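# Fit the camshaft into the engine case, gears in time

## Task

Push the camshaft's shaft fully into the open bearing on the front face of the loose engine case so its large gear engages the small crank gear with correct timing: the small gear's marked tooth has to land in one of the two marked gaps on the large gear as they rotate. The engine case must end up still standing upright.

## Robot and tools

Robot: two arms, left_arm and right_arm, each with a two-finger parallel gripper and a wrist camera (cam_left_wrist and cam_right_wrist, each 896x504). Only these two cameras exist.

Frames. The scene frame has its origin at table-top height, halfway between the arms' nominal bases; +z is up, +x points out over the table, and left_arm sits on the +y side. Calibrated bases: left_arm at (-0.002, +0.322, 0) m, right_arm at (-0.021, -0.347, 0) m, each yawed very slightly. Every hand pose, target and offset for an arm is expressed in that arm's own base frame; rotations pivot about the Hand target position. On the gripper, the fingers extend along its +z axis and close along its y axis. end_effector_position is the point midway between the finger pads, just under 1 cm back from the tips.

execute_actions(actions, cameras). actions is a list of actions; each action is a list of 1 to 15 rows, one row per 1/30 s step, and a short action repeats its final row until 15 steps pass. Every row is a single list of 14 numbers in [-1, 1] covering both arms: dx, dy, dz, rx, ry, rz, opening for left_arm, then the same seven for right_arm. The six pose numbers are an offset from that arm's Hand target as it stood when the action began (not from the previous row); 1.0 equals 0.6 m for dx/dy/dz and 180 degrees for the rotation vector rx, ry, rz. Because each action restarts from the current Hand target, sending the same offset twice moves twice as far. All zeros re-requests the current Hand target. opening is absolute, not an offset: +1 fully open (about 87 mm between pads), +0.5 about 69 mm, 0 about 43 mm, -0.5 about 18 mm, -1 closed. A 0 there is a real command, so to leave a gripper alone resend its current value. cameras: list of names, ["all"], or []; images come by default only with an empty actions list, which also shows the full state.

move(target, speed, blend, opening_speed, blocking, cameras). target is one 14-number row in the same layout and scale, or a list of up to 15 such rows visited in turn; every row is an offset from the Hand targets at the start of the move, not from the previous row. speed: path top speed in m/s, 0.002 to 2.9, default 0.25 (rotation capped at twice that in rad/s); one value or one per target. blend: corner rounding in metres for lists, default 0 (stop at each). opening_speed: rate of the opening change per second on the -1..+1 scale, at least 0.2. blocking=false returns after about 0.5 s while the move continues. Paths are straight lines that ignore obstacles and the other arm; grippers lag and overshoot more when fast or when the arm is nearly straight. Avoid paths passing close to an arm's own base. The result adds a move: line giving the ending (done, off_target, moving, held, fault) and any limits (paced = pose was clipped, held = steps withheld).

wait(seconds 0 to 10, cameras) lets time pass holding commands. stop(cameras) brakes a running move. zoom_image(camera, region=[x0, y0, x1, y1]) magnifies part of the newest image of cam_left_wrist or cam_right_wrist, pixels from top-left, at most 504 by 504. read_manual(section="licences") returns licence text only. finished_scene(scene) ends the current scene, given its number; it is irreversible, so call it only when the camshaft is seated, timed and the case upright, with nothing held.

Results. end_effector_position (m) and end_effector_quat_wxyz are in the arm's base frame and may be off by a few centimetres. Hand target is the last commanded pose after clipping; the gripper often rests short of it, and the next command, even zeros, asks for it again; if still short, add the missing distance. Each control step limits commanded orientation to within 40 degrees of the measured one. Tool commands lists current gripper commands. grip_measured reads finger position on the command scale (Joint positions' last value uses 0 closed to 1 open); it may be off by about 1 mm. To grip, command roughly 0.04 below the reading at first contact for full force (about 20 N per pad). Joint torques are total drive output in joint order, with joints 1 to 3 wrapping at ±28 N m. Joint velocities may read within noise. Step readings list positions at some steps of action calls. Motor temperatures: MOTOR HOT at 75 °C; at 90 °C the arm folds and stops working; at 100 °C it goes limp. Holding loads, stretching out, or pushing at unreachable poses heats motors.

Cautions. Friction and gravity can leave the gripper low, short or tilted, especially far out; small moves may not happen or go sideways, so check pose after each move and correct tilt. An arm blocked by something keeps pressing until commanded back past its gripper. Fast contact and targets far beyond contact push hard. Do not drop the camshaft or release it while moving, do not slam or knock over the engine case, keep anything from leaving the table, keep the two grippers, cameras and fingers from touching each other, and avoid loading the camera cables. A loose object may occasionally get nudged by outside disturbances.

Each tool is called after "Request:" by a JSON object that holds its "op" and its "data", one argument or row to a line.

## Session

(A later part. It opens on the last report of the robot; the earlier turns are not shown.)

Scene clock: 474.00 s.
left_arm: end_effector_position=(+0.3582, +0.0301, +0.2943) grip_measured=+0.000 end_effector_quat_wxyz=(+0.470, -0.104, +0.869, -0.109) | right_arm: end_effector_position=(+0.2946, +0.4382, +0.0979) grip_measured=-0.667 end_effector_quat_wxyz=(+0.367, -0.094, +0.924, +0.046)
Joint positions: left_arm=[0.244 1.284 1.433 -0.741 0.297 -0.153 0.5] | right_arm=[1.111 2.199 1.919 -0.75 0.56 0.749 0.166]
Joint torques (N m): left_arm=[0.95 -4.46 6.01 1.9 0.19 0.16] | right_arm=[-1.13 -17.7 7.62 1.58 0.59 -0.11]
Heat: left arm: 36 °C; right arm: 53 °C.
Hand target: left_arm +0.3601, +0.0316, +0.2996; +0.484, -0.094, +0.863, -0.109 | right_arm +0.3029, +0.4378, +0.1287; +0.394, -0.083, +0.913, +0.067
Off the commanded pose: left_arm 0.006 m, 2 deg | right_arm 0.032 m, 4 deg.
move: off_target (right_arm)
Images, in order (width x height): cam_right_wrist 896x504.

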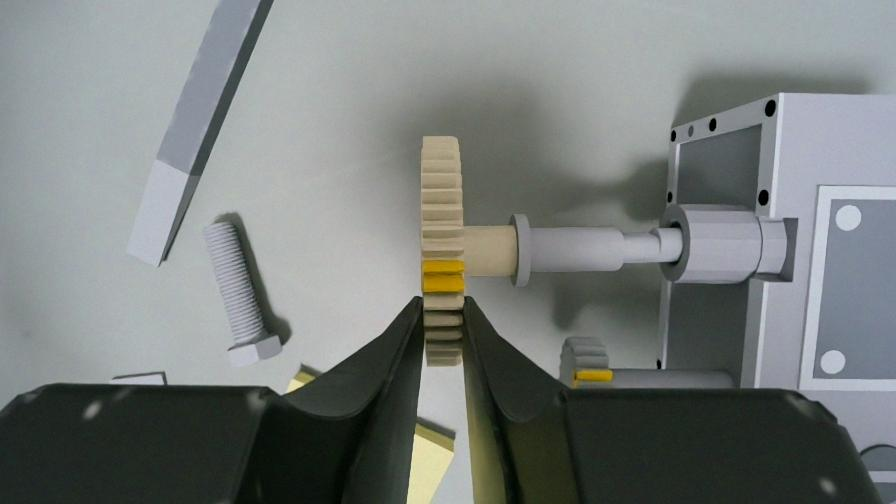

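Request:
{"op": "move", "data": {
  "target": [0,0,0,0,0,0,0,0.013,-0.05,0,0,0,0,-0.9],
  "speed": 0.1,
  "cameras": ["cam_right_wrist"]
}}

Request:
{"op": "zoom_image", "data": {
  "camera": "cam_right_wrist",
  "region": [400, 100, 896, 400]
}}

Scene clock: 485.70 s.
left_arm: end_effector_position=(+0.3582, +0.0301, +0.2943) grip_measured=+0.000 end_effector_quat_wxyz=(+0.470, -0.104, +0.869, -0.109) | right_arm: end_effector_position=(+0.2993, +0.4162, +0.0998) grip_measured=-0.667 end_effector_quat_wxyz=(+0.365, -0.093, +0.924, +0.061)
Joint positions: left_arm=[0.244 1.284 1.433 -0.741 0.297 -0.153 0.5] | right_arm=[1.072 2.097 1.761 -0.655 0.52 0.713 0.166]
Joint torques (N m): left_arm=[0.98 -4.48 6.01 1.89 0.19 0.16] | right_arm=[-1.85 -17.03 7.5 1.48 0.7 -0.24]
Heat: left arm: 36 °C; right arm: 54 °C.
Hand target: left_arm +0.3601, +0.0316, +0.2996; +0.484, -0.094, +0.863, -0.109 | right_arm +0.3109, +0.4077, +0.1286; +0.394, -0.083, +0.913, +0.067
Off the commanded pose: left_arm 0.006 m, 2 deg | right_arm 0.032 m, 4 deg.
move: off_target (right_arm)
Images, in order (width x height): cam_right_wrist 896x504.

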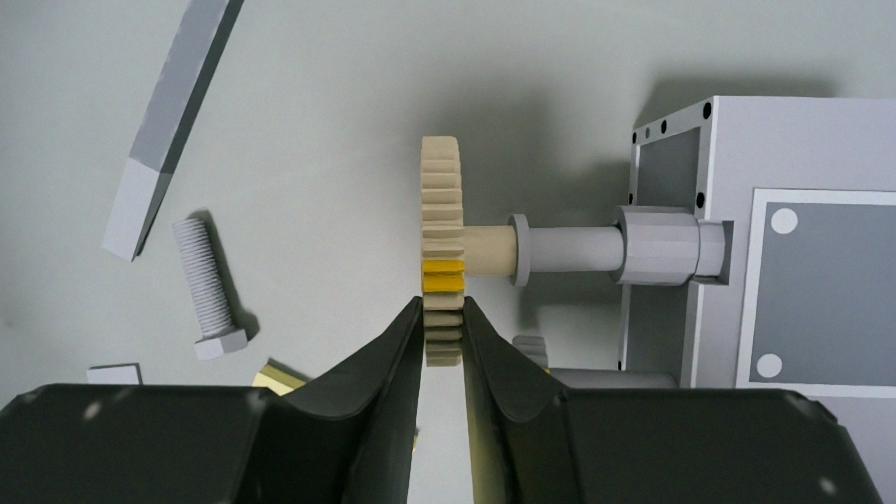

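Scaled by 1.016 from the camera's 896x504 image, which has a finer 1280x720 frame.

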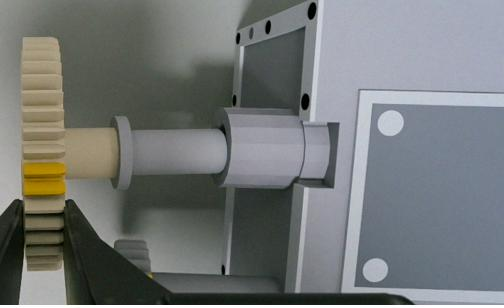

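Request:
{"op": "move", "data": {
  "target": [
    [0,0,0,0,0,0,0,0.010,-0.03,0.02,0,0,0,-0.9],
    [0,0,0,0,0,0,0,0.0,-0.04,-0.02,0,0,0,-0.9],
    [0,0,0,0,0,0,0,0.016,-0.04,0.0,0,0,0,-0.9],
    [0,0,0,0,0,0,0,0.008,-0.04,0,0,0,0,-0.9]
  ],
  "speed": 0.07,
  "blend": 0.003,
  "cameras": ["cam_right_wrist"]
}}

Request:
{"op": "zoom_image", "data": {
  "camera": "cam_right_wrist",
  "region": [400, 100, 896, 400]
}}

Scene clock: 497.57 s.
left_arm: end_effector_position=(+0.3582, +0.0301, +0.2943) grip_measured=+0.000 end_effector_quat_wxyz=(+0.470, -0.104, +0.869, -0.109) | right_arm: end_effector_position=(+0.2972, +0.4108, +0.1039) grip_measured=-0.664 end_effector_quat_wxyz=(+0.364, -0.095, +0.921, +0.101)
Joint positions: left_arm=[0.244 1.284 1.433 -0.741 0.297 -0.153 0.5] | right_arm=[1.05 2.01 1.628 -0.536 0.454 0.689 0.168]
Joint torques (N m): left_arm=[0.96 -4.45 6.01 1.9 0.19 0.16] | right_arm=[-3.22 -15.47 9.33 0.94 1.05 -0.35]
Heat: left arm: 36 °C; right arm: 53 °C.
Hand target: left_arm +0.3601, +0.0316, +0.2996; +0.484, -0.094, +0.863, -0.109 | right_arm +0.3157, +0.3837, +0.1287; +0.394, -0.083, +0.913, +0.067
Off the commanded pose: left_arm 0.006 m, 2 deg | right_arm 0.041 m, 5 deg.
move: off_target (right_arm); blend cut to 0.0024 m at target 3
Images, in order (width x height): cam_right_wrist 896x504.

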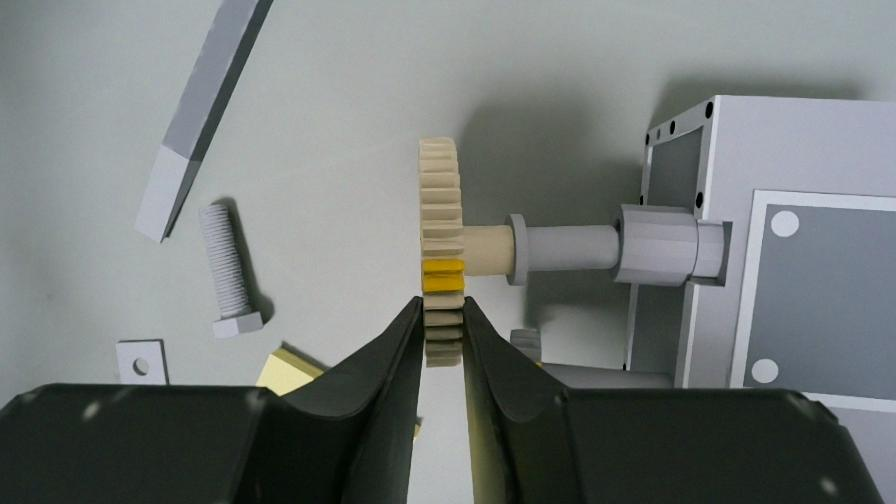

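Scaled by 1.016 from the camera's 896x504 image, which has a finer 1280x720 frame.

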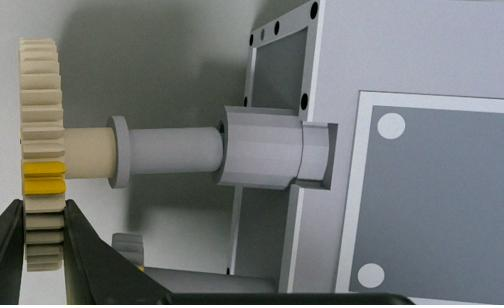

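Request:
{"op": "move", "data": {
  "target": [
    [0,0,0,0,0,0,0,-0.008,0.045,-0.01,0,0,0,-0.9],
    [0,0,0,0,0,0,0,-0.006,0.035,-0.03,0.0,0,0,-0.9]
  ],
  "speed": 0.1,
  "cameras": ["cam_right_wrist"]
}}

Request:
{"op": "zoom_image", "data": {
  "camera": "cam_right_wrist",
  "region": [400, 100, 896, 400]
}}

Scene clock: 507.70 s.
left_arm: end_effector_position=(+0.3582, +0.0301, +0.2943) grip_measured=+0.000 end_effector_quat_wxyz=(+0.470, -0.104, +0.869, -0.109) | right_arm: end_effector_position=(+0.2986, +0.4124, +0.1060) grip_measured=-0.661 end_effector_quat_wxyz=(+0.366, -0.096, +0.922, +0.086)
Joint positions: left_arm=[0.244 1.284 1.433 -0.741 0.297 -0.153 0.5] | right_arm=[1.057 2.037 1.682 -0.585 0.478 0.691 0.17]
Joint torques (N m): left_arm=[0.96 -4.48 6.02 1.9 0.19 0.16] | right_arm=[-1.09 -11.29 7.92 1.61 1 -0.05]
Motor temperatures (°C): left_arm=[24 27 30 37 22 24 21] | right_arm=[23 55 47 29 25 23 25]
Heat: left arm: 37 °C; right arm: 55 °C.
Hand target: left_arm +0.3601, +0.0316, +0.2996; +0.484, -0.094, +0.863, -0.109 | right_arm +0.3120, +0.4047, +0.1105; +0.394, -0.083, +0.913, +0.067
Off the commanded pose: left_arm 0.006 m, 2 deg | right_arm 0.016 m, 4 deg.
move: off_target (right_arm)
Images, in order (width x height): cam_right_wrist 896x504.

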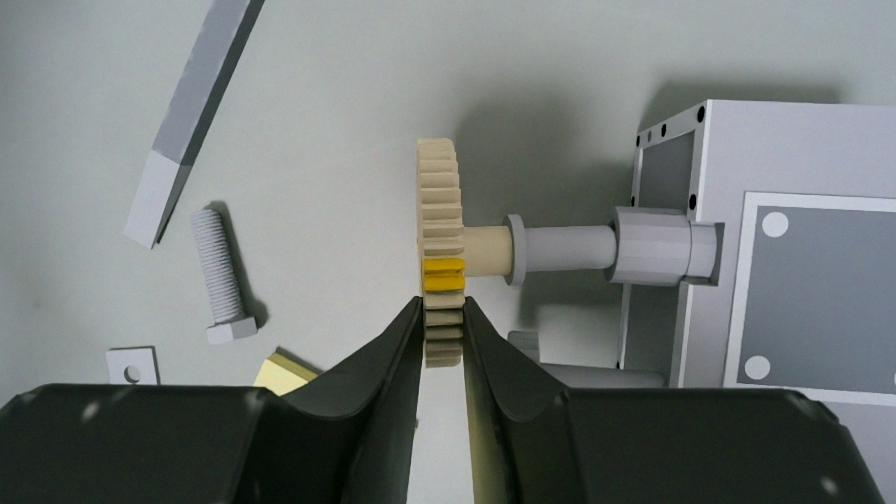

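Scaled by 1.016 from the camera's 896x504 image, which has a finer 1280x720 frame.

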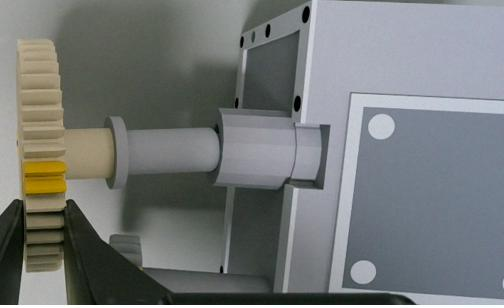

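Request:
{"op": "move", "data": {
  "target": [
    [0,0,0,0,0,0,0,0,0.0,-0.03,-0.028,-0.006,0,-0.9],
    [0,0,0,0,0,0,0,0.006,-0.02,-0.03,-0.028,-0.006,0.0,-0.9]
  ],
  "speed": 0.1,
  "cameras": ["cam_right_wrist"]
}}

Request:
{"op": "zoom_image", "data": {
  "camera": "cam_right_wrist",
  "region": [400, 100, 896, 400]
}}

Scene clock: 522.47 s.
left_arm: end_effector_position=(+0.3582, +0.0301, +0.2943) grip_measured=+0.000 end_effector_quat_wxyz=(+0.470, -0.104, +0.869, -0.109) | right_arm: end_effector_position=(+0.2989, +0.4150, +0.0936) grip_measured=-0.667 end_effector_quat_wxyz=(+0.383, -0.107, +0.915, +0.063)
Joint positions: left_arm=[0.244 1.284 1.433 -0.741 0.297 -0.153 0.5] | right_arm=[1.08 2.068 1.671 -0.553 0.539 0.67 0.167]
Joint torques (N m): left_arm=[0.96 -4.46 6 1.89 0.19 0.15] | right_arm=[-3.11 -11.93 6.57 1.3 0.92 -0.27]
Heat: left arm: 37 °C; right arm: 52 °C.
Hand target: left_arm +0.3601, +0.0316, +0.2996; +0.484, -0.094, +0.863, -0.109 | right_arm +0.3156, +0.3927, +0.0926; +0.399, -0.101, +0.911, +0.026
Off the commanded pose: left_arm 0.006 m, 2 deg | right_arm 0.028 m, 5 deg.
move: off_target (right_arm)
Images, in order (width x height): cam_right_wrist 896x504.

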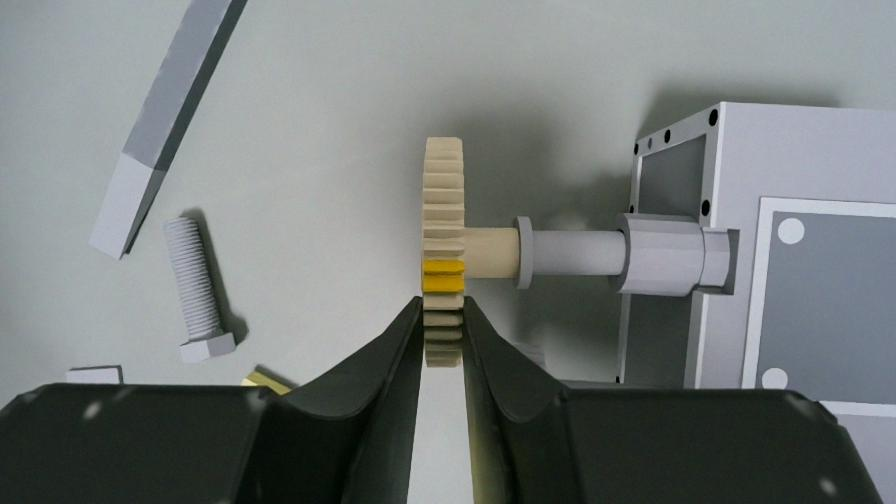

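Scaled by 1.016 from the camera's 896x504 image, which has a finer 1280x720 frame.

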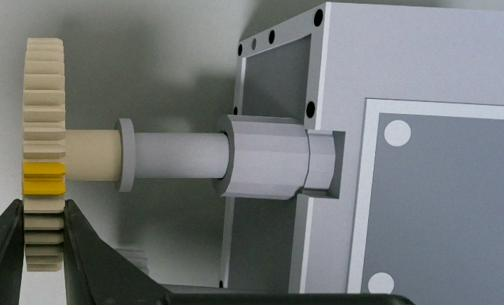

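Request:
{"op": "move", "data": {
  "target": [
    [0,0,0,0,0,0,0,0.008,-0.02,0.012,-0.01,-0.002,-0.01,-0.9],
    [0,0,0,0,0,0,0,-0.006,-0.03,-0.012,-0.01,-0.002,-0.01,-0.9],
    [0,0,0,0,0,0,0,0.012,-0.03,-0.01,-0.01,-0.002,-0.01,-0.9],
    [0,0,0,0,0,0,0,0.004,-0.035,0.01,-0.01,-0.002,-0.01,-0.9],
    [0,0,0,0,0,0,0,0.004,-0.035,0.0,-0.01,-0.002,-0.01,-0.9]
  ],
  "speed": 0.08,
  "blend": 0.003,
  "cameras": ["cam_right_wrist"]
}}

Request:
{"op": "zoom_image", "data": {
  "camera": "cam_right_wrist",
  "region": [400, 100, 896, 400]
}}

Scene clock: 542.00 s.
left_arm: end_effector_position=(+0.3582, +0.0301, +0.2943) grip_measured=+0.000 end_effector_quat_wxyz=(+0.470, -0.104, +0.869, -0.109) | right_arm: end_effector_position=(+0.3044, +0.4000, +0.0880) grip_measured=-0.668 end_effector_quat_wxyz=(+0.389, -0.102, +0.914, +0.043)
Joint positions: left_arm=[0.244 1.284 1.433 -0.741 0.297 -0.153 0.5] | right_arm=[1.066 2.054 1.627 -0.54 0.569 0.663 0.166]
Joint torques (N m): left_arm=[0.98 -4.46 5.98 1.9 0.19 0.16] | right_arm=[-3.38 -13.67 5.87 1.06 0.9 -0.2]
Motor temperatures (°C): left_arm=[24 27 30 37 22 24 21] | right_arm=[23 48 45 30 25 23 25]
Heat: left arm: 37 °C; right arm: 48 °C.
Hand target: left_arm +0.3601, +0.0316, +0.2996; +0.484, -0.094, +0.863, -0.109 | right_arm +0.3180, +0.3717, +0.0926; +0.400, -0.093, +0.912, +0.005
Off the commanded pose: left_arm 0.006 m, 2 deg | right_arm 0.032 m, 5 deg.
move: off_target (right_arm)
Images, in order (width x height): cam_right_wrist 896x504.

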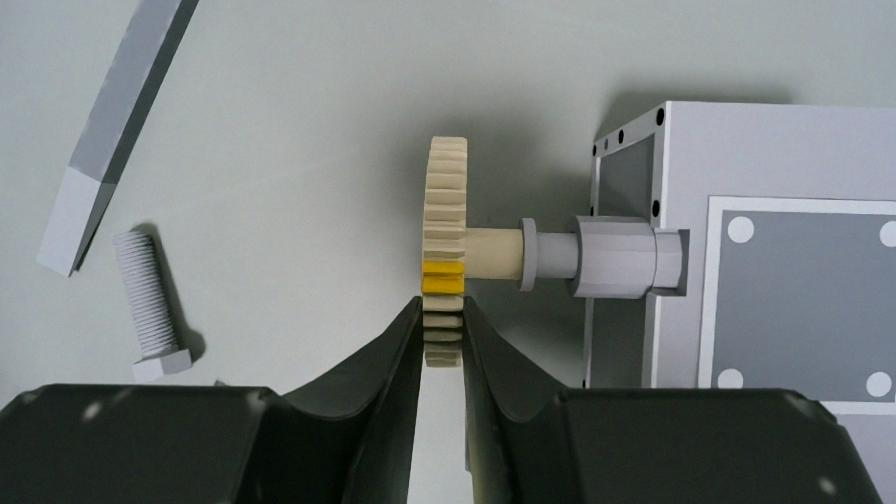

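Scaled by 1.016 from the camera's 896x504 image, which has a finer 1280x720 frame.

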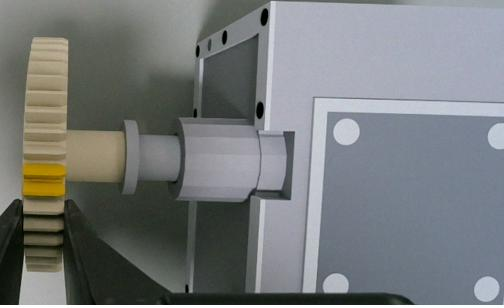

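Request:
{"op": "move", "data": {
  "target": [0,0,0,0,0,0,0,-0.008,0.045,-0.005,0,0,0,-0.9],
  "speed": 0.1
}}

Request:
{"op": "move", "data": {
  "target": [0,0,0,0,0,0,0,0,0,0,0,0,0,-0.25],
  "opening_speed": 0.4,
  "cameras": ["cam_right_wrist"]
}}

Scene clock: 564.03 s.
left_arm: end_effector_position=(+0.3582, +0.0302, +0.2944) grip_measured=+0.000 end_effector_quat_wxyz=(+0.471, -0.104, +0.869, -0.109) | right_arm: end_effector_position=(+0.3052, +0.3980, +0.0891) grip_measured=-0.668 end_effector_quat_wxyz=(+0.387, -0.100, +0.917, +0.021)
Joint positions: left_arm=[0.244 1.284 1.433 -0.74 0.297 -0.153 0.5] | right_arm=[1.071 2.084 1.688 -0.615 0.598 0.676 0.166]
Joint torques (N m): left_arm=[0.94 -4.45 6.01 1.9 0.19 0.16] | right_arm=[-0.38 -8.76 11.34 1.22 0.84 0.09]
Heat: left arm: 37 °C; right arm: 51 °C.
Hand target: left_arm +0.3601, +0.0316, +0.2996; +0.484, -0.094, +0.863, -0.109 | right_arm +0.3132, +0.3987, +0.0896; +0.400, -0.093, +0.912, +0.006
Off the commanded pose: left_arm 0.006 m, 2 deg | right_arm 0.008 m, 3 deg.
move: off_target (right_arm)

Scene clock: 565.87 s.
left_arm: end_effector_position=(+0.3582, +0.0302, +0.2944) grip_measured=+0.000 end_effector_quat_wxyz=(+0.471, -0.104, +0.869, -0.109) | right_arm: end_effector_position=(+0.3091, +0.3944, +0.0915) grip_measured=-0.250 end_effector_quat_wxyz=(+0.397, -0.095, +0.913, +0.010)
Joint positions: left_arm=[0.244 1.284 1.433 -0.74 0.297 -0.153 0.5] | right_arm=[1.071 2.084 1.69 -0.616 0.63 0.677 0.375]
Joint torques (N m): left_arm=[0.95 -4.48 6.01 1.89 0.19 0.15] | right_arm=[-0.36 -8.61 11.43 1.21 0.54 0.09]
Heat: left arm: 37 °C; right arm: 50 °C.
Hand target: left_arm +0.3601, +0.0316, +0.2996; +0.484, -0.094, +0.863, -0.109 | right_arm +0.3132, +0.3987, +0.0896; +0.400, -0.093, +0.912, +0.006
Off the commanded pose: left_arm 0.006 m, 2 deg | right_arm 0.006 m, 1 deg.
move: done
Images, in order (width x height): cam_right_wrist 896x504.

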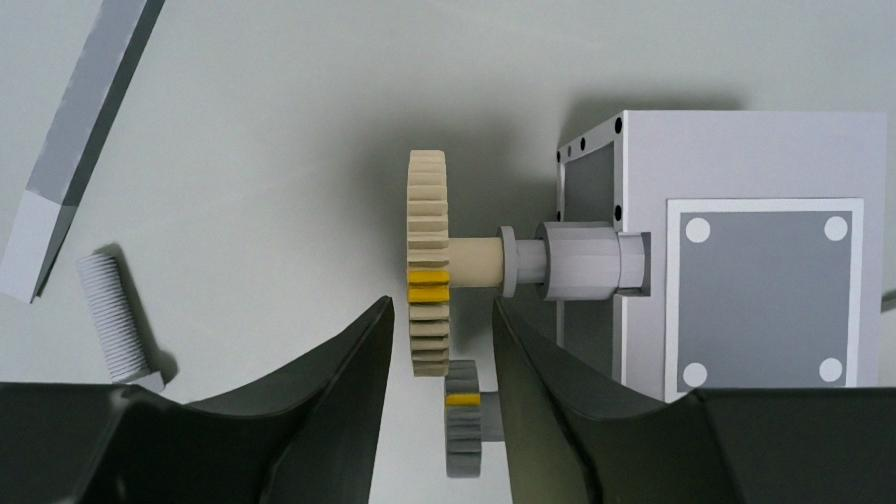

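Request:
{"op": "zoom_image", "data": {
  "camera": "cam_right_wrist",
  "region": [380, 230, 560, 490]
}}

Request:
{"op": "move", "data": {
  "target": [0,0,0,0,0,0,0,-0.1,0.06,0.12,0,0,0,-0.25],
  "cameras": ["all"]
}}

Request:
{"op": "zoom_image", "data": {
  "camera": "cam_right_wrist",
  "region": [350, 200, 700, 500]
}}

Request:
{"op": "zoom_image", "data": {
  "camera": "cam_left_wrist",
  "region": [620, 230, 840, 410]
}}

Scaled by 1.938 from the camera's 896x504 image, which has a finer 1280x720 frame.

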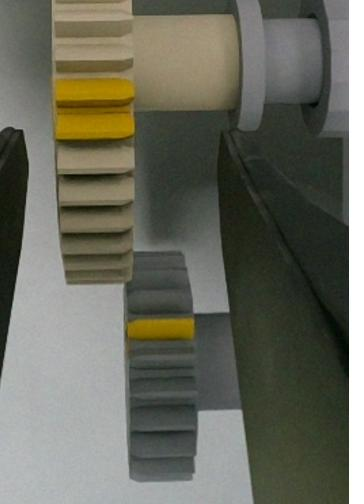

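Scene clock: 590.00 s.
left_arm: end_effector_position=(+0.3582, +0.0302, +0.2944) grip_measured=+0.000 end_effector_quat_wxyz=(+0.471, -0.104, +0.869, -0.109) | right_arm: end_effector_position=(+0.2473, +0.4332, +0.1624) grip_measured=-0.250 end_effector_quat_wxyz=(+0.397, -0.105, +0.912, +0.009)
Joint positions: left_arm=[0.244 1.284 1.433 -0.74 0.297 -0.153 0.5] | right_arm=[1.234 2.169 2.119 -1.069 0.705 0.836 0.375]
Joint torques (N m): left_arm=[0.96 -4.48 6.01 1.89 0.19 0.16] | right_arm=[-1.03 -9.48 10.88 1 0.6 0.26]
Heat: left arm: 38 °C; right arm: 48 °C.
Hand target: left_arm +0.3601, +0.0316, +0.2996; +0.484, -0.094, +0.863, -0.109 | right_arm +0.2531, +0.4348, +0.1616; +0.400, -0.093, +0.912, +0.006
Off the commanded pose: left_arm 0.006 m, 2 deg | right_arm 0.006 m, 2 deg.
move: done

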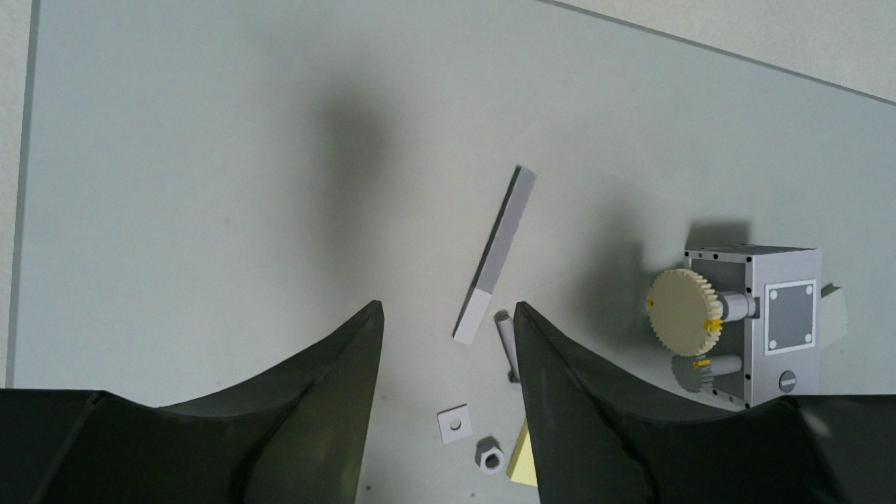

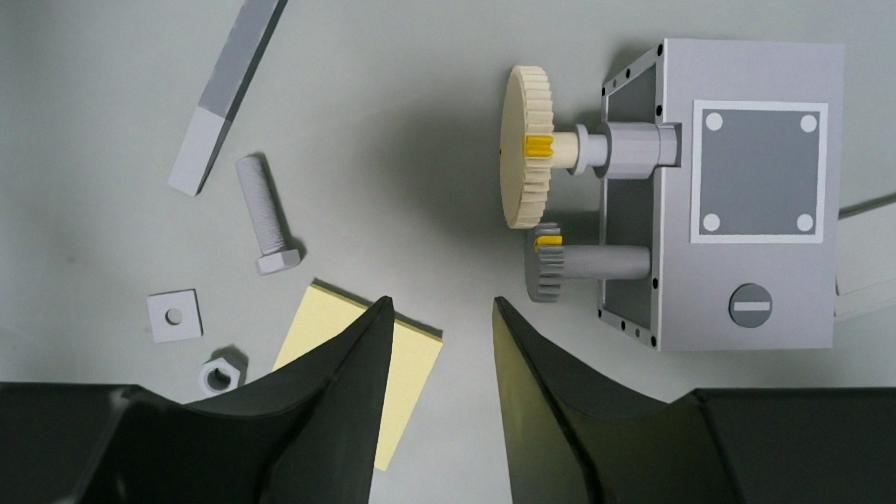

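Scaled by 1.440 from the camera's 896x504 image, which has a finer 1280x720 frame.

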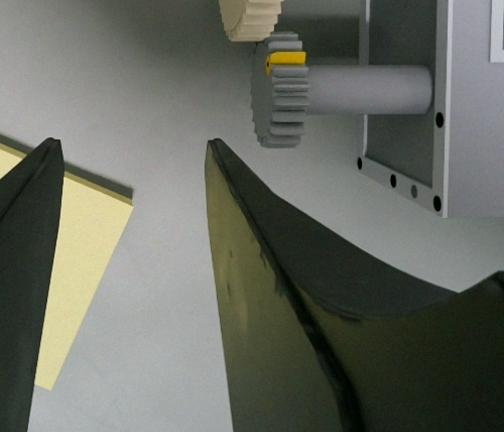

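Scaled by 2.291 from the camera's 896x504 image, which has a finer 1280x720 frame.

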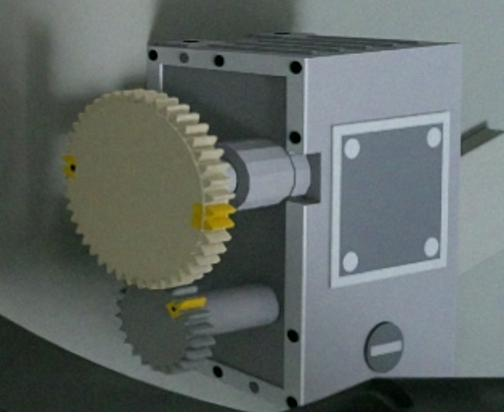

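Request:
{"op": "move", "data": {
  "target": [0,0,0,0,0,0,0,0.12,-0.05,0.025,-0.032,0.2714,-0.002,-0.1],
  "cameras": ["all"]
}}

Request:
{"op": "zoom_image", "data": {
  "camera": "cam_left_wrist",
  "region": [620, 230, 840, 410]
}}

Scene clock: 633.53 s.
left_arm: end_effector_position=(+0.3582, +0.0302, +0.2944) grip_measured=+0.000 end_effector_quat_wxyz=(+0.471, -0.104, +0.869, -0.109) | right_arm: end_effector_position=(+0.3192, +0.3987, +0.1798) grip_measured=-0.100 end_effector_quat_wxyz=(+0.140, -0.066, +0.975, +0.160)
Joint positions: left_arm=[0.244 1.284 1.433 -0.74 0.297 -0.153 0.5] | right_arm=[0.83 2.478 2.84 -1.506 -0.037 0.704 0.45]
Joint torques (N m): left_arm=[0.95 -4.46 6.01 1.9 0.2 0.17] | right_arm=[-0.76 -10.33 9.35 1.34 0.01 -0.04]
Motor temperatures (°C): left_arm=[24 27 30 38 22 24 21] | right_arm=[22 42 51 28 25 23 24]
Heat: left arm: 38 °C; right arm: 51 °C.
Hand target: left_arm +0.3601, +0.0316, +0.2996; +0.484, -0.094, +0.863, -0.109 | right_arm +0.3252, +0.4046, +0.1766; -0.018, -0.099, +0.995, -0.002
Off the commanded pose: left_arm 0.006 m, 2 deg | right_arm 0.009 m, 26 deg.
elbow stopped short (right arm): the move would have taken joint 3 (elbow) straighter than the controller allows.
move: off_target (right_arm)

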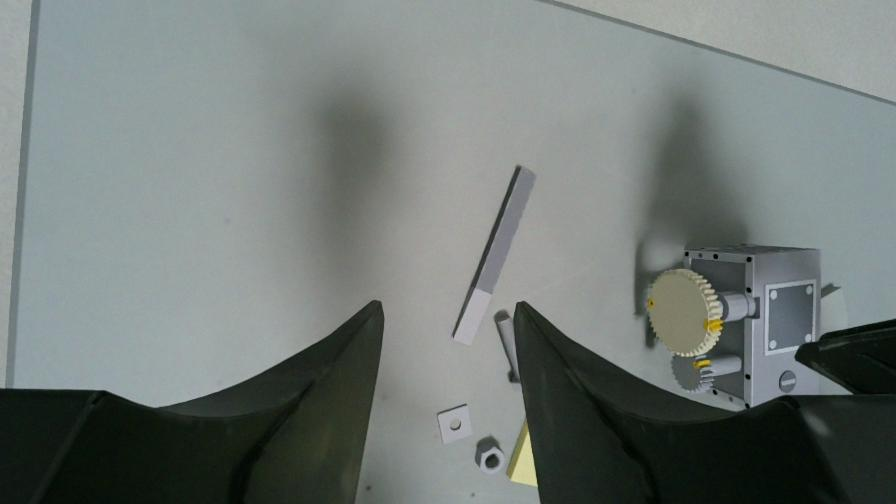

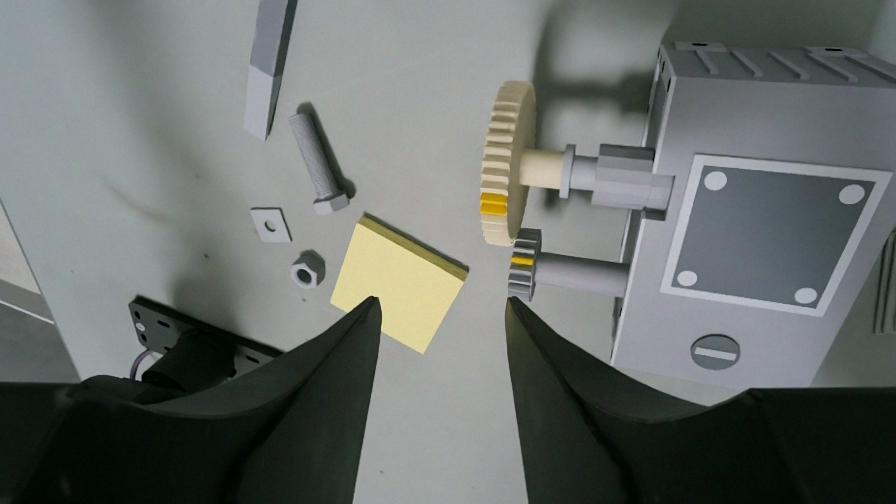

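Scaled by 2.291 from the camera's 896x504 image, which has a finer 1280x720 frame.

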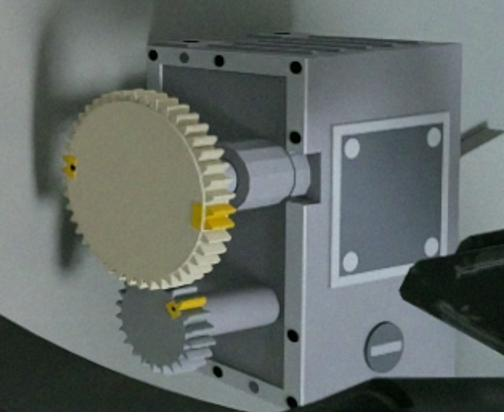

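Request:
{"op": "move", "data": {
  "target": [0,0,0,0,0,0,0,-0.004,0,-0.045,0.0091,-0.0772,0.0006,-0.1],
  "cameras": ["cam_right_wrist"]
}}

Scene clock: 649.57 s.
left_arm: end_effector_position=(+0.3582, +0.0302, +0.2944) grip_measured=+0.000 end_effector_quat_wxyz=(+0.471, -0.104, +0.869, -0.109) | right_arm: end_effector_position=(+0.3204, +0.4011, +0.1542) grip_measured=-0.100 end_effector_quat_wxyz=(+0.179, -0.083, +0.976, +0.090)
Joint positions: left_arm=[0.244 1.284 1.433 -0.74 0.297 -0.153 0.5] | right_arm=[0.89 2.524 2.84 -1.505 0.131 0.694 0.45]
Joint torques (N m): left_arm=[0.96 -4.45 6.01 1.89 0.19 0.16] | right_arm=[0.08 -10.71 9.44 1.1 0.32 -0.11]
Heat: left arm: 38 °C; right arm: 50 °C.
Hand target: left_arm +0.3601, +0.0316, +0.2996; +0.484, -0.094, +0.863, -0.109 | right_arm +0.3228, +0.4047, +0.1496; +0.104, -0.099, +0.990, +0.000
Off the commanded pose: left_arm 0.006 m, 2 deg | right_arm 0.006 m, 14 deg.
elbow stopped short (right arm): the move would have taken joint 3 (elbow) straighter than the controller allows.
move: off_target (right_arm)
Images, in order (width x height): cam_right_wrist 896x504.

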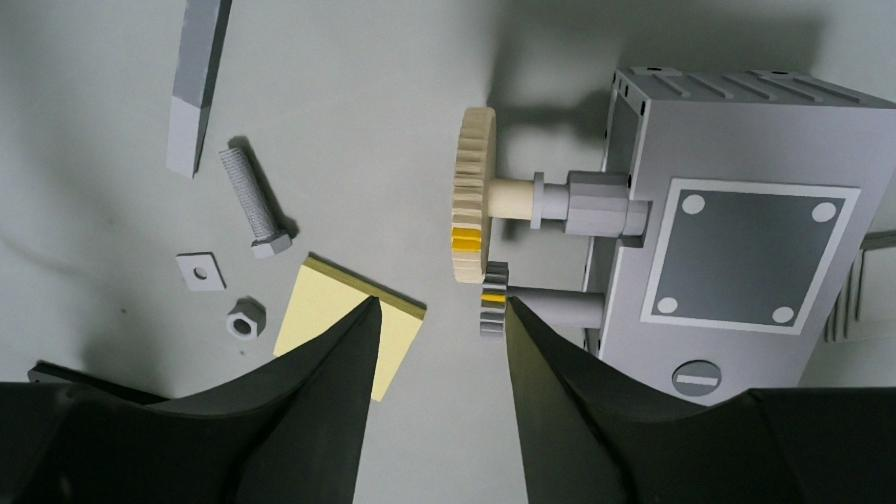

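Request:
{"op": "move", "data": {
  "target": [0,0,0,0,0,0,0,0.002,-0.015,-0.04,0.003,-0.026,0.0006,-0.1],
  "cameras": ["cam_right_wrist"]
}}

Scene clock: 658.70 s.
left_arm: end_effector_position=(+0.3582, +0.0302, +0.2944) grip_measured=+0.000 end_effector_quat_wxyz=(+0.471, -0.104, +0.869, -0.109) | right_arm: end_effector_position=(+0.3256, +0.3934, +0.1307) grip_measured=-0.100 end_effector_quat_wxyz=(+0.179, -0.086, +0.979, +0.046)
Joint positions: left_arm=[0.244 1.284 1.433 -0.74 0.297 -0.153 0.5] | right_arm=[0.895 2.572 2.843 -1.523 0.193 0.687 0.45]
Joint torques (N m): left_arm=[0.98 -4.48 6 1.9 0.19 0.16] | right_arm=[0.51 -11.17 9.21 0.87 0.34 -0.11]
Heat: left arm: 38 °C; right arm: 49 °C.
Hand target: left_arm +0.3601, +0.0316, +0.2996; +0.484, -0.094, +0.863, -0.109 | right_arm +0.3240, +0.3957, +0.1256; +0.145, -0.099, +0.984, +0.001
Off the commanded pose: left_arm 0.006 m, 2 deg | right_arm 0.006 m, 7 deg.
elbow stopped short (right arm): the move would have taken joint 3 (elbow) straighter than the controller allows.
move: off_target (right_arm)
Images, in order (width x height): cam_right_wrist 896x504.

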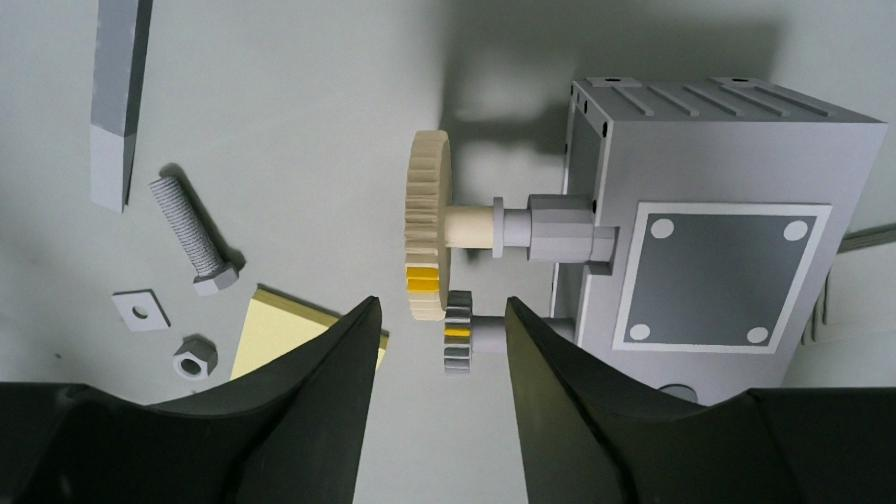

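Request:
{"op": "move", "data": {
  "target": [0,0,0,0,0,0,0,-0.0167,0.013,-0.056,0,0,0,-0.1],
  "speed": 0.15,
  "cameras": ["all"]
}}

Request:
{"op": "zoom_image", "data": {
  "camera": "cam_left_wrist",
  "region": [620, 230, 840, 410]
}}

Scene clock: 676.40 s.
left_arm: end_effector_position=(+0.3582, +0.0302, +0.2944) grip_measured=+0.000 end_effector_quat_wxyz=(+0.471, -0.104, +0.869, -0.109) | right_arm: end_effector_position=(+0.3136, +0.4017, +0.0956) grip_measured=-0.100 end_effector_quat_wxyz=(+0.155, -0.104, +0.982, +0.019)
Joint positions: left_arm=[0.244 1.284 1.433 -0.74 0.297 -0.153 0.5] | right_arm=[0.926 2.643 2.843 -1.527 0.2 0.69 0.45]
Joint torques (N m): left_arm=[0.96 -4.46 6.01 1.9 0.19 0.16] | right_arm=[-0.01 -11.86 9.31 0.76 0.37 0.22]
Heat: left arm: 38 °C; right arm: 49 °C.
Hand target: left_arm +0.3601, +0.0316, +0.2996; +0.484, -0.094, +0.863, -0.109 | right_arm +0.3140, +0.4035, +0.0920; +0.145, -0.099, +0.984, +0.001
Off the commanded pose: left_arm 0.006 m, 2 deg | right_arm 0.004 m, 2 deg.
elbow stopped short (right arm): the move would have taken joint 3 (elbow) straighter than the controller allows.
move: done

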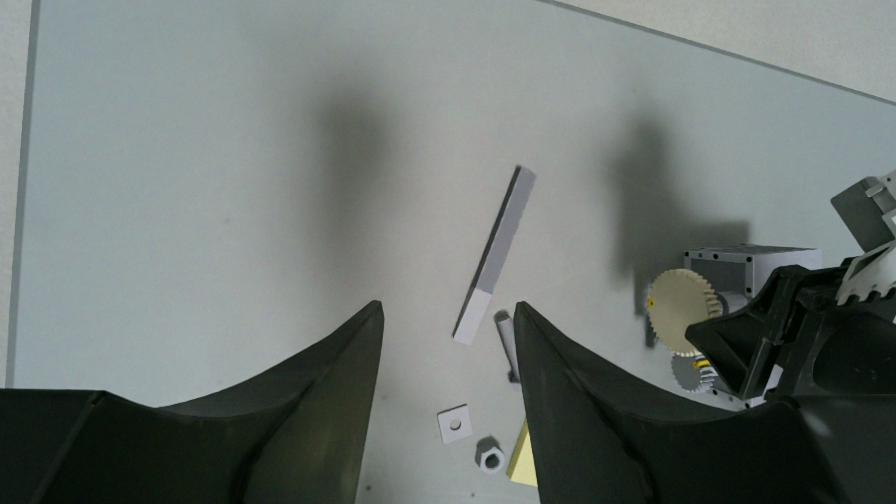

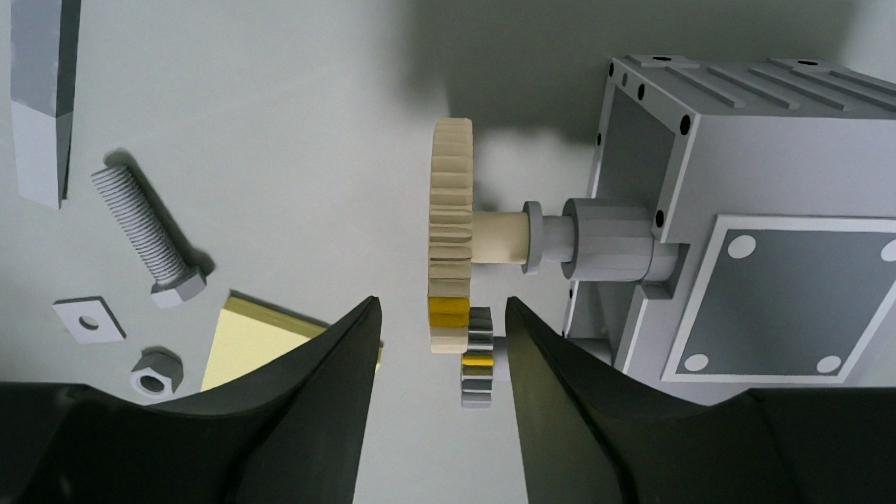

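Scaled by 2.291 from the camera's 896x504 image, which has a finer 1280x720 frame.

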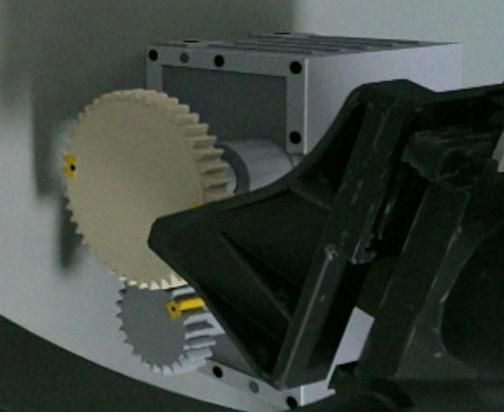

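Request:
{"op": "move", "data": {
  "target": [0,0,0,0,0,0,0,0,0,0,0,0,0,-0.9],
  "opening_speed": 0.6
}}

Request:
{"op": "move", "data": {
  "target": [
    [0,0,0,0,0,0,0,-0.008,0.004,-0.004,0.0086,-0.073,0.0005,-0.9],
    [0,0,0,0,0,0,0,-0.02,0.004,-0.0113,0.0172,-0.1462,0.001,-0.9]
  ],
  "speed": 0.15,
  "blend": 0.002,
  "cameras": ["all"]
}}

Request:
{"op": "zoom_image", "data": {
  "camera": "cam_left_wrist",
  "region": [620, 230, 840, 410]
}}

Scene clock: 692.97 s.
left_arm: end_effector_position=(+0.3582, +0.0302, +0.2944) grip_measured=+0.000 end_effector_quat_wxyz=(+0.471, -0.104, +0.869, -0.109) | right_arm: end_effector_position=(+0.3135, +0.4006, +0.0955) grip_measured=-0.669 end_effector_quat_wxyz=(+0.155, -0.104, +0.982, +0.016)
Joint positions: left_arm=[0.244 1.284 1.433 -0.74 0.297 -0.153 0.5] | right_arm=[0.926 2.643 2.843 -1.531 0.204 0.691 0.166]
Joint torques (N m): left_arm=[0.98 -4.46 6.01 1.9 0.19 0.17] | right_arm=[-0.01 -11.86 9.29 0.79 0.34 0.21]
Motor temperatures (°C): left_arm=[24 27 30 38 22 24 21] | right_arm=[22 48 49 27 24 23 24]
Heat: left arm: 38 °C; right arm: 49 °C.
Hand target: left_arm +0.3601, +0.0316, +0.2996; +0.484, -0.094, +0.863, -0.109 | right_arm +0.3140, +0.4034, +0.0920; +0.145, -0.099, +0.984, +0.001
Off the commanded pose: left_arm 0.006 m, 2 deg | right_arm 0.005 m, 2 deg.
elbow stopped short (right arm): the move would have taken joint 3 (elbow) straighter than the controller allows.
move: done

Scene clock: 695.00 s.
left_arm: end_effector_position=(+0.3582, +0.0302, +0.2944) grip_measured=+0.000 end_effector_quat_wxyz=(+0.471, -0.104, +0.869, -0.109) | right_arm: end_effector_position=(+0.3093, +0.4008, +0.0923) grip_measured=-0.667 end_effector_quat_wxyz=(+0.376, -0.088, +0.922, -0.007)
Joint positions: left_arm=[0.244 1.284 1.433 -0.74 0.297 -0.153 0.5] | right_arm=[1.073 2.165 1.846 -0.767 0.625 0.722 0.167]
Joint torques (N m): left_arm=[0.96 -4.45 6.02 1.89 0.19 0.16] | right_arm=[0.43 -12.3 5.37 1.48 0.19 0.11]
Heat: left arm: 38 °C; right arm: 49 °C.
Hand target: left_arm +0.3601, +0.0316, +0.2996; +0.484, -0.094, +0.863, -0.109 | right_arm +0.3020, +0.4059, +0.0853; +0.368, -0.094, +0.925, +0.005
Off the commanded pose: left_arm 0.006 m, 2 deg | right_arm 0.011 m, 2 deg.
move: off_target (right_arm)

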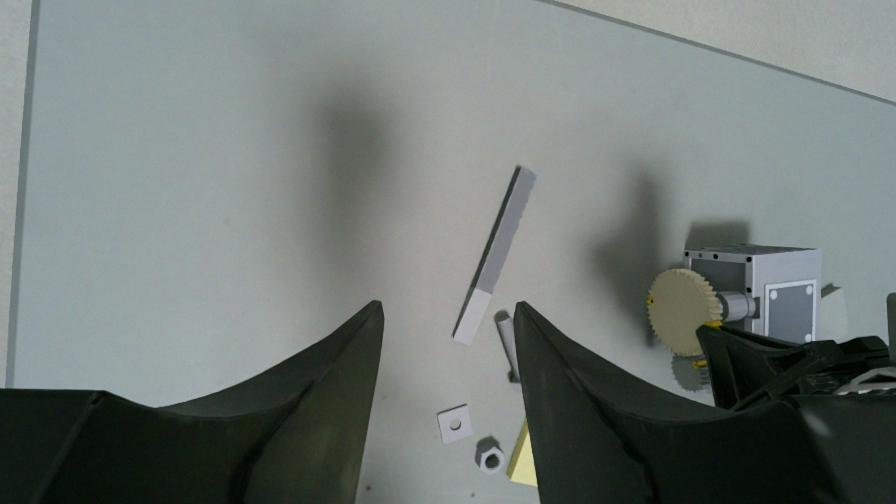

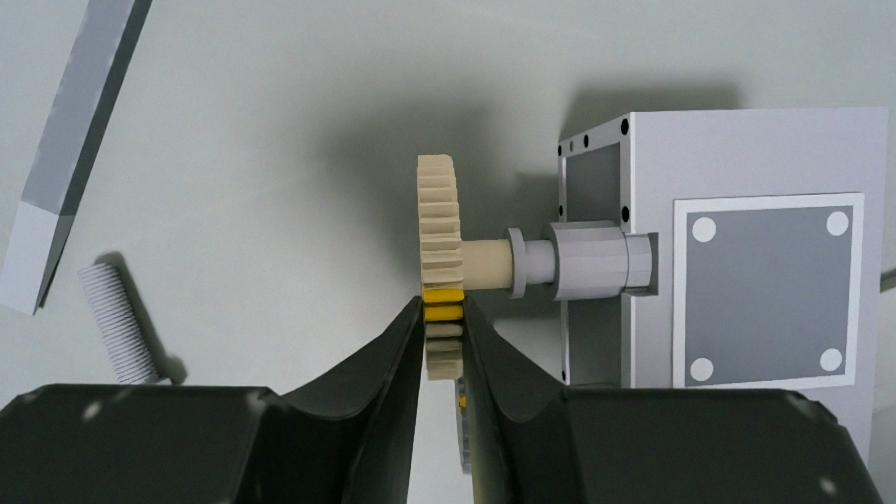

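Scaled by 2.291 from the camera's 896x504 image, which has a finer 1280x720 frame.

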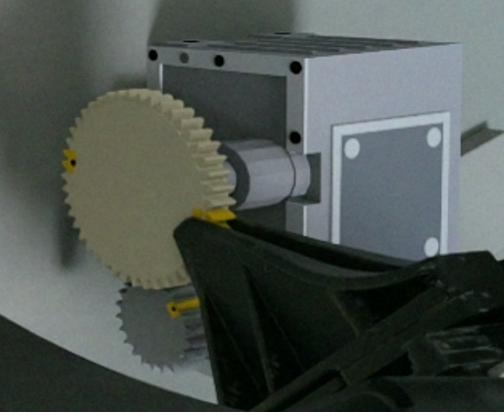

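Request:
{"op": "move", "data": {
  "target": [
    [0,0,0,0,0,0,0,0,0,0,0,0,0,-0.1],
    [0,0,0,0,0,0,0,0.02,-0.004,0.0113,-0.0172,0.1462,-0.001,-0.1]
  ],
  "speed": 0.2,
  "cameras": ["cam_right_wrist"]
}}

Scene clock: 722.60 s.
left_arm: end_effector_position=(+0.3582, +0.0302, +0.2944) grip_measured=+0.000 end_effector_quat_wxyz=(+0.471, -0.104, +0.869, -0.109) | right_arm: end_effector_position=(+0.3127, +0.4036, +0.0985) grip_measured=-0.100 end_effector_quat_wxyz=(+0.164, -0.093, +0.982, +0.017)
Joint positions: left_arm=[0.244 1.284 1.433 -0.74 0.297 -0.153 0.5] | right_arm=[0.934 2.635 2.839 -1.524 0.22 0.718 0.45]
Joint torques (N m): left_arm=[0.96 -4.48 6 1.9 0.19 0.16] | right_arm=[-0.81 -11.08 9.72 0.74 0.18 -0.1]
Heat: left arm: 39 °C; right arm: 47 °C.
Hand target: left_arm +0.3601, +0.0316, +0.2996; +0.484, -0.094, +0.863, -0.109 | right_arm +0.3140, +0.4035, +0.0919; +0.145, -0.099, +0.984, +0.001
Off the commanded pose: left_arm 0.006 m, 2 deg | right_arm 0.007 m, 3 deg.
elbow stopped short (right arm): the move would have taken joint 3 (elbow) straighter than the controller allows.
move: off_target (right_arm)
Images, in order (width x height): cam_right_wrist 896x504.

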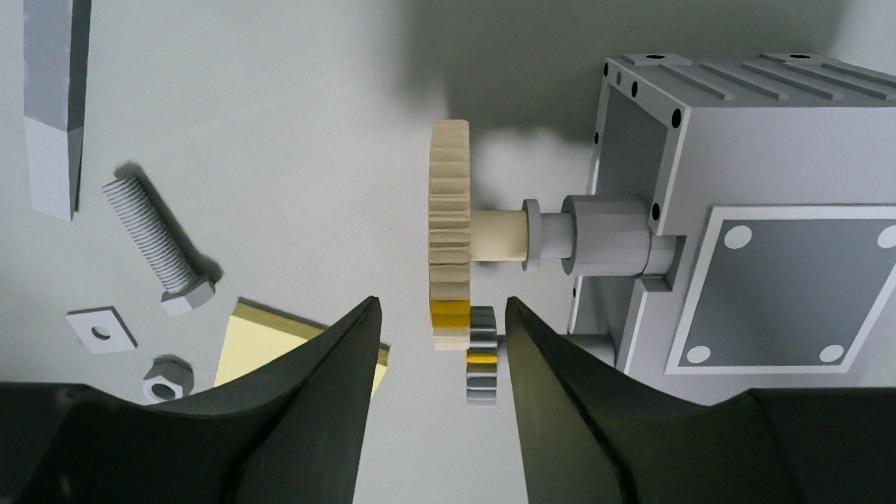

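Request:
{"op": "move", "data": {
  "target": [0,0,0,0,0,0,0,0,0,-0.003,0,0,0,-1],
  "opening_speed": 0.6
}}

Request:
{"op": "move", "data": {
  "target": [
    [0,0,0,0,0,0,0,-0.003,0.02,0.0,0,0,0,-1],
    [0,0,0,0,0,0,0,-0.014,0.042,-0.004,0.0086,-0.073,0.0005,-1],
    [0,0,0,0,0,0,0,-0.029,0.062,-0.013,0.0172,-0.1462,0.001,-1]
  ],
  "speed": 0.2,
  "blend": 0.003,
  "cameras": ["all"]
}}

Request:
{"op": "zoom_image", "data": {
  "camera": "cam_left_wrist",
  "region": [620, 230, 840, 410]
}}

Scene clock: 736.87 s.
left_arm: end_effector_position=(+0.3582, +0.0302, +0.2944) grip_measured=+0.000 end_effector_quat_wxyz=(+0.471, -0.104, +0.869, -0.109) | right_arm: end_effector_position=(+0.3126, +0.4017, +0.0984) grip_measured=-0.677 end_effector_quat_wxyz=(+0.162, -0.094, +0.982, +0.014)
Joint positions: left_arm=[0.244 1.284 1.433 -0.74 0.297 -0.153 0.5] | right_arm=[0.933 2.635 2.839 -1.53 0.221 0.714 0.161]
Joint torques (N m): left_arm=[0.96 -4.46 5.98 1.9 0.19 0.16] | right_arm=[-0.65 -10.71 9.73 0.79 0.18 -0.05]
Heat: left arm: 39 °C; right arm: 48 °C.
Hand target: left_arm +0.3601, +0.0316, +0.2996; +0.484, -0.094, +0.863, -0.109 | right_arm +0.3139, +0.4035, +0.0901; +0.145, -0.099, +0.984, +0.001
Off the commanded pose: left_arm 0.006 m, 2 deg | right_arm 0.009 m, 3 deg.
elbow stopped short (right arm): the move would have taken joint 3 (elbow) straighter than the controller allows.
move: off_target (right_arm)

Scene clock: 739.20 s.
left_arm: end_effector_position=(+0.3582, +0.0302, +0.2944) grip_measured=+0.000 end_effector_quat_wxyz=(+0.471, -0.104, +0.869, -0.109) | right_arm: end_effector_position=(+0.3004, +0.4113, +0.0856) grip_measured=-0.671 end_effector_quat_wxyz=(+0.365, -0.104, +0.923, -0.060)
Joint positions: left_arm=[0.244 1.284 1.433 -0.74 0.297 -0.153 0.5] | right_arm=[1.114 2.31 2.075 -0.979 0.683 0.762 0.165]
Joint torques (N m): left_arm=[0.95 -4.46 6.01 1.89 0.19 0.16] | right_arm=[0.75 -13.34 5.94 2.15 -0.12 0.26]
Heat: left arm: 39 °C; right arm: 48 °C.
Hand target: left_arm +0.3601, +0.0316, +0.2996; +0.484, -0.094, +0.863, -0.109 | right_arm +0.2966, +0.4407, +0.0824; +0.368, -0.094, +0.925, +0.005
Off the commanded pose: left_arm 0.006 m, 2 deg | right_arm 0.030 m, 7 deg.
elbow stopped short (right arm): the move would have taken joint 3 (elbow) straighter than the controller allows.
move: off_target (right_arm)

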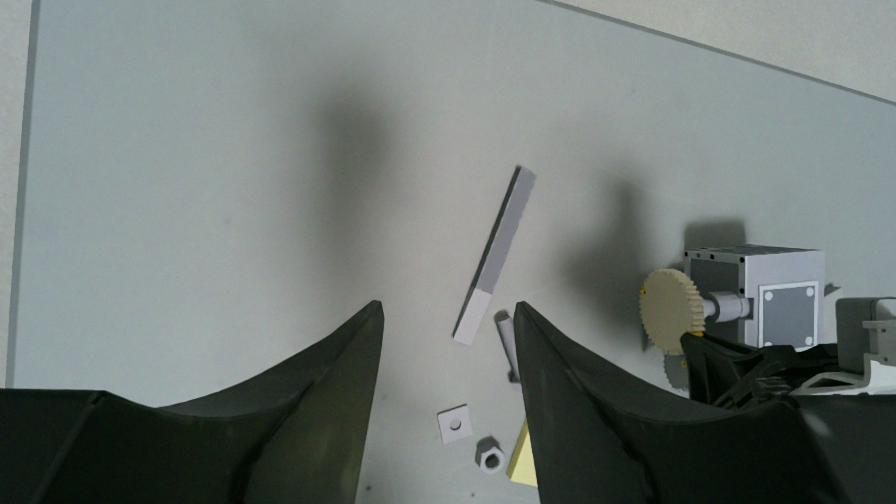

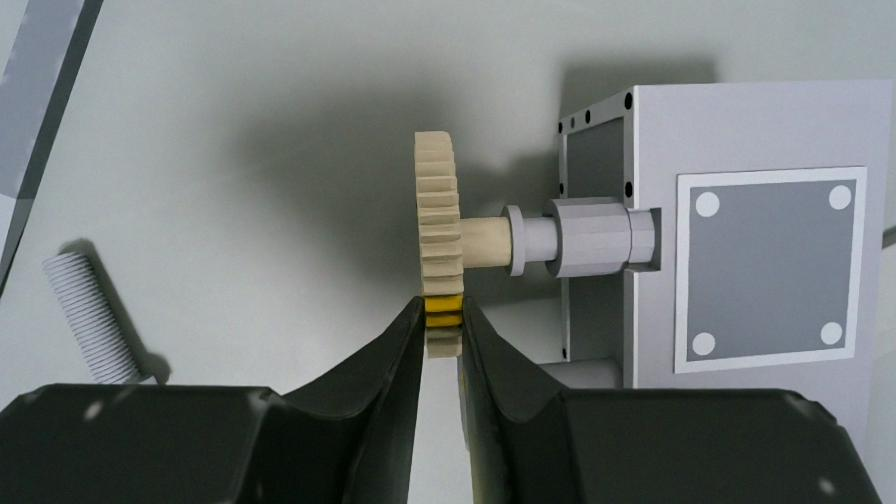

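Scaled by 2.291 from the camera's 896x504 image, which has a finer 1280x720 frame.

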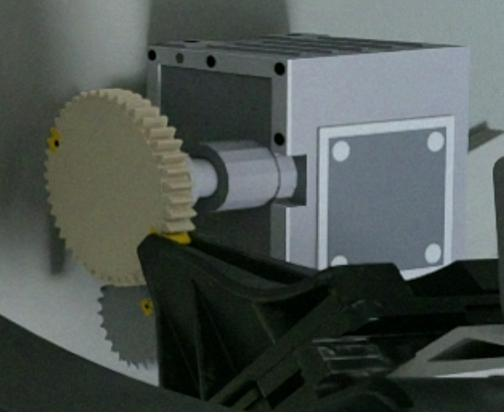

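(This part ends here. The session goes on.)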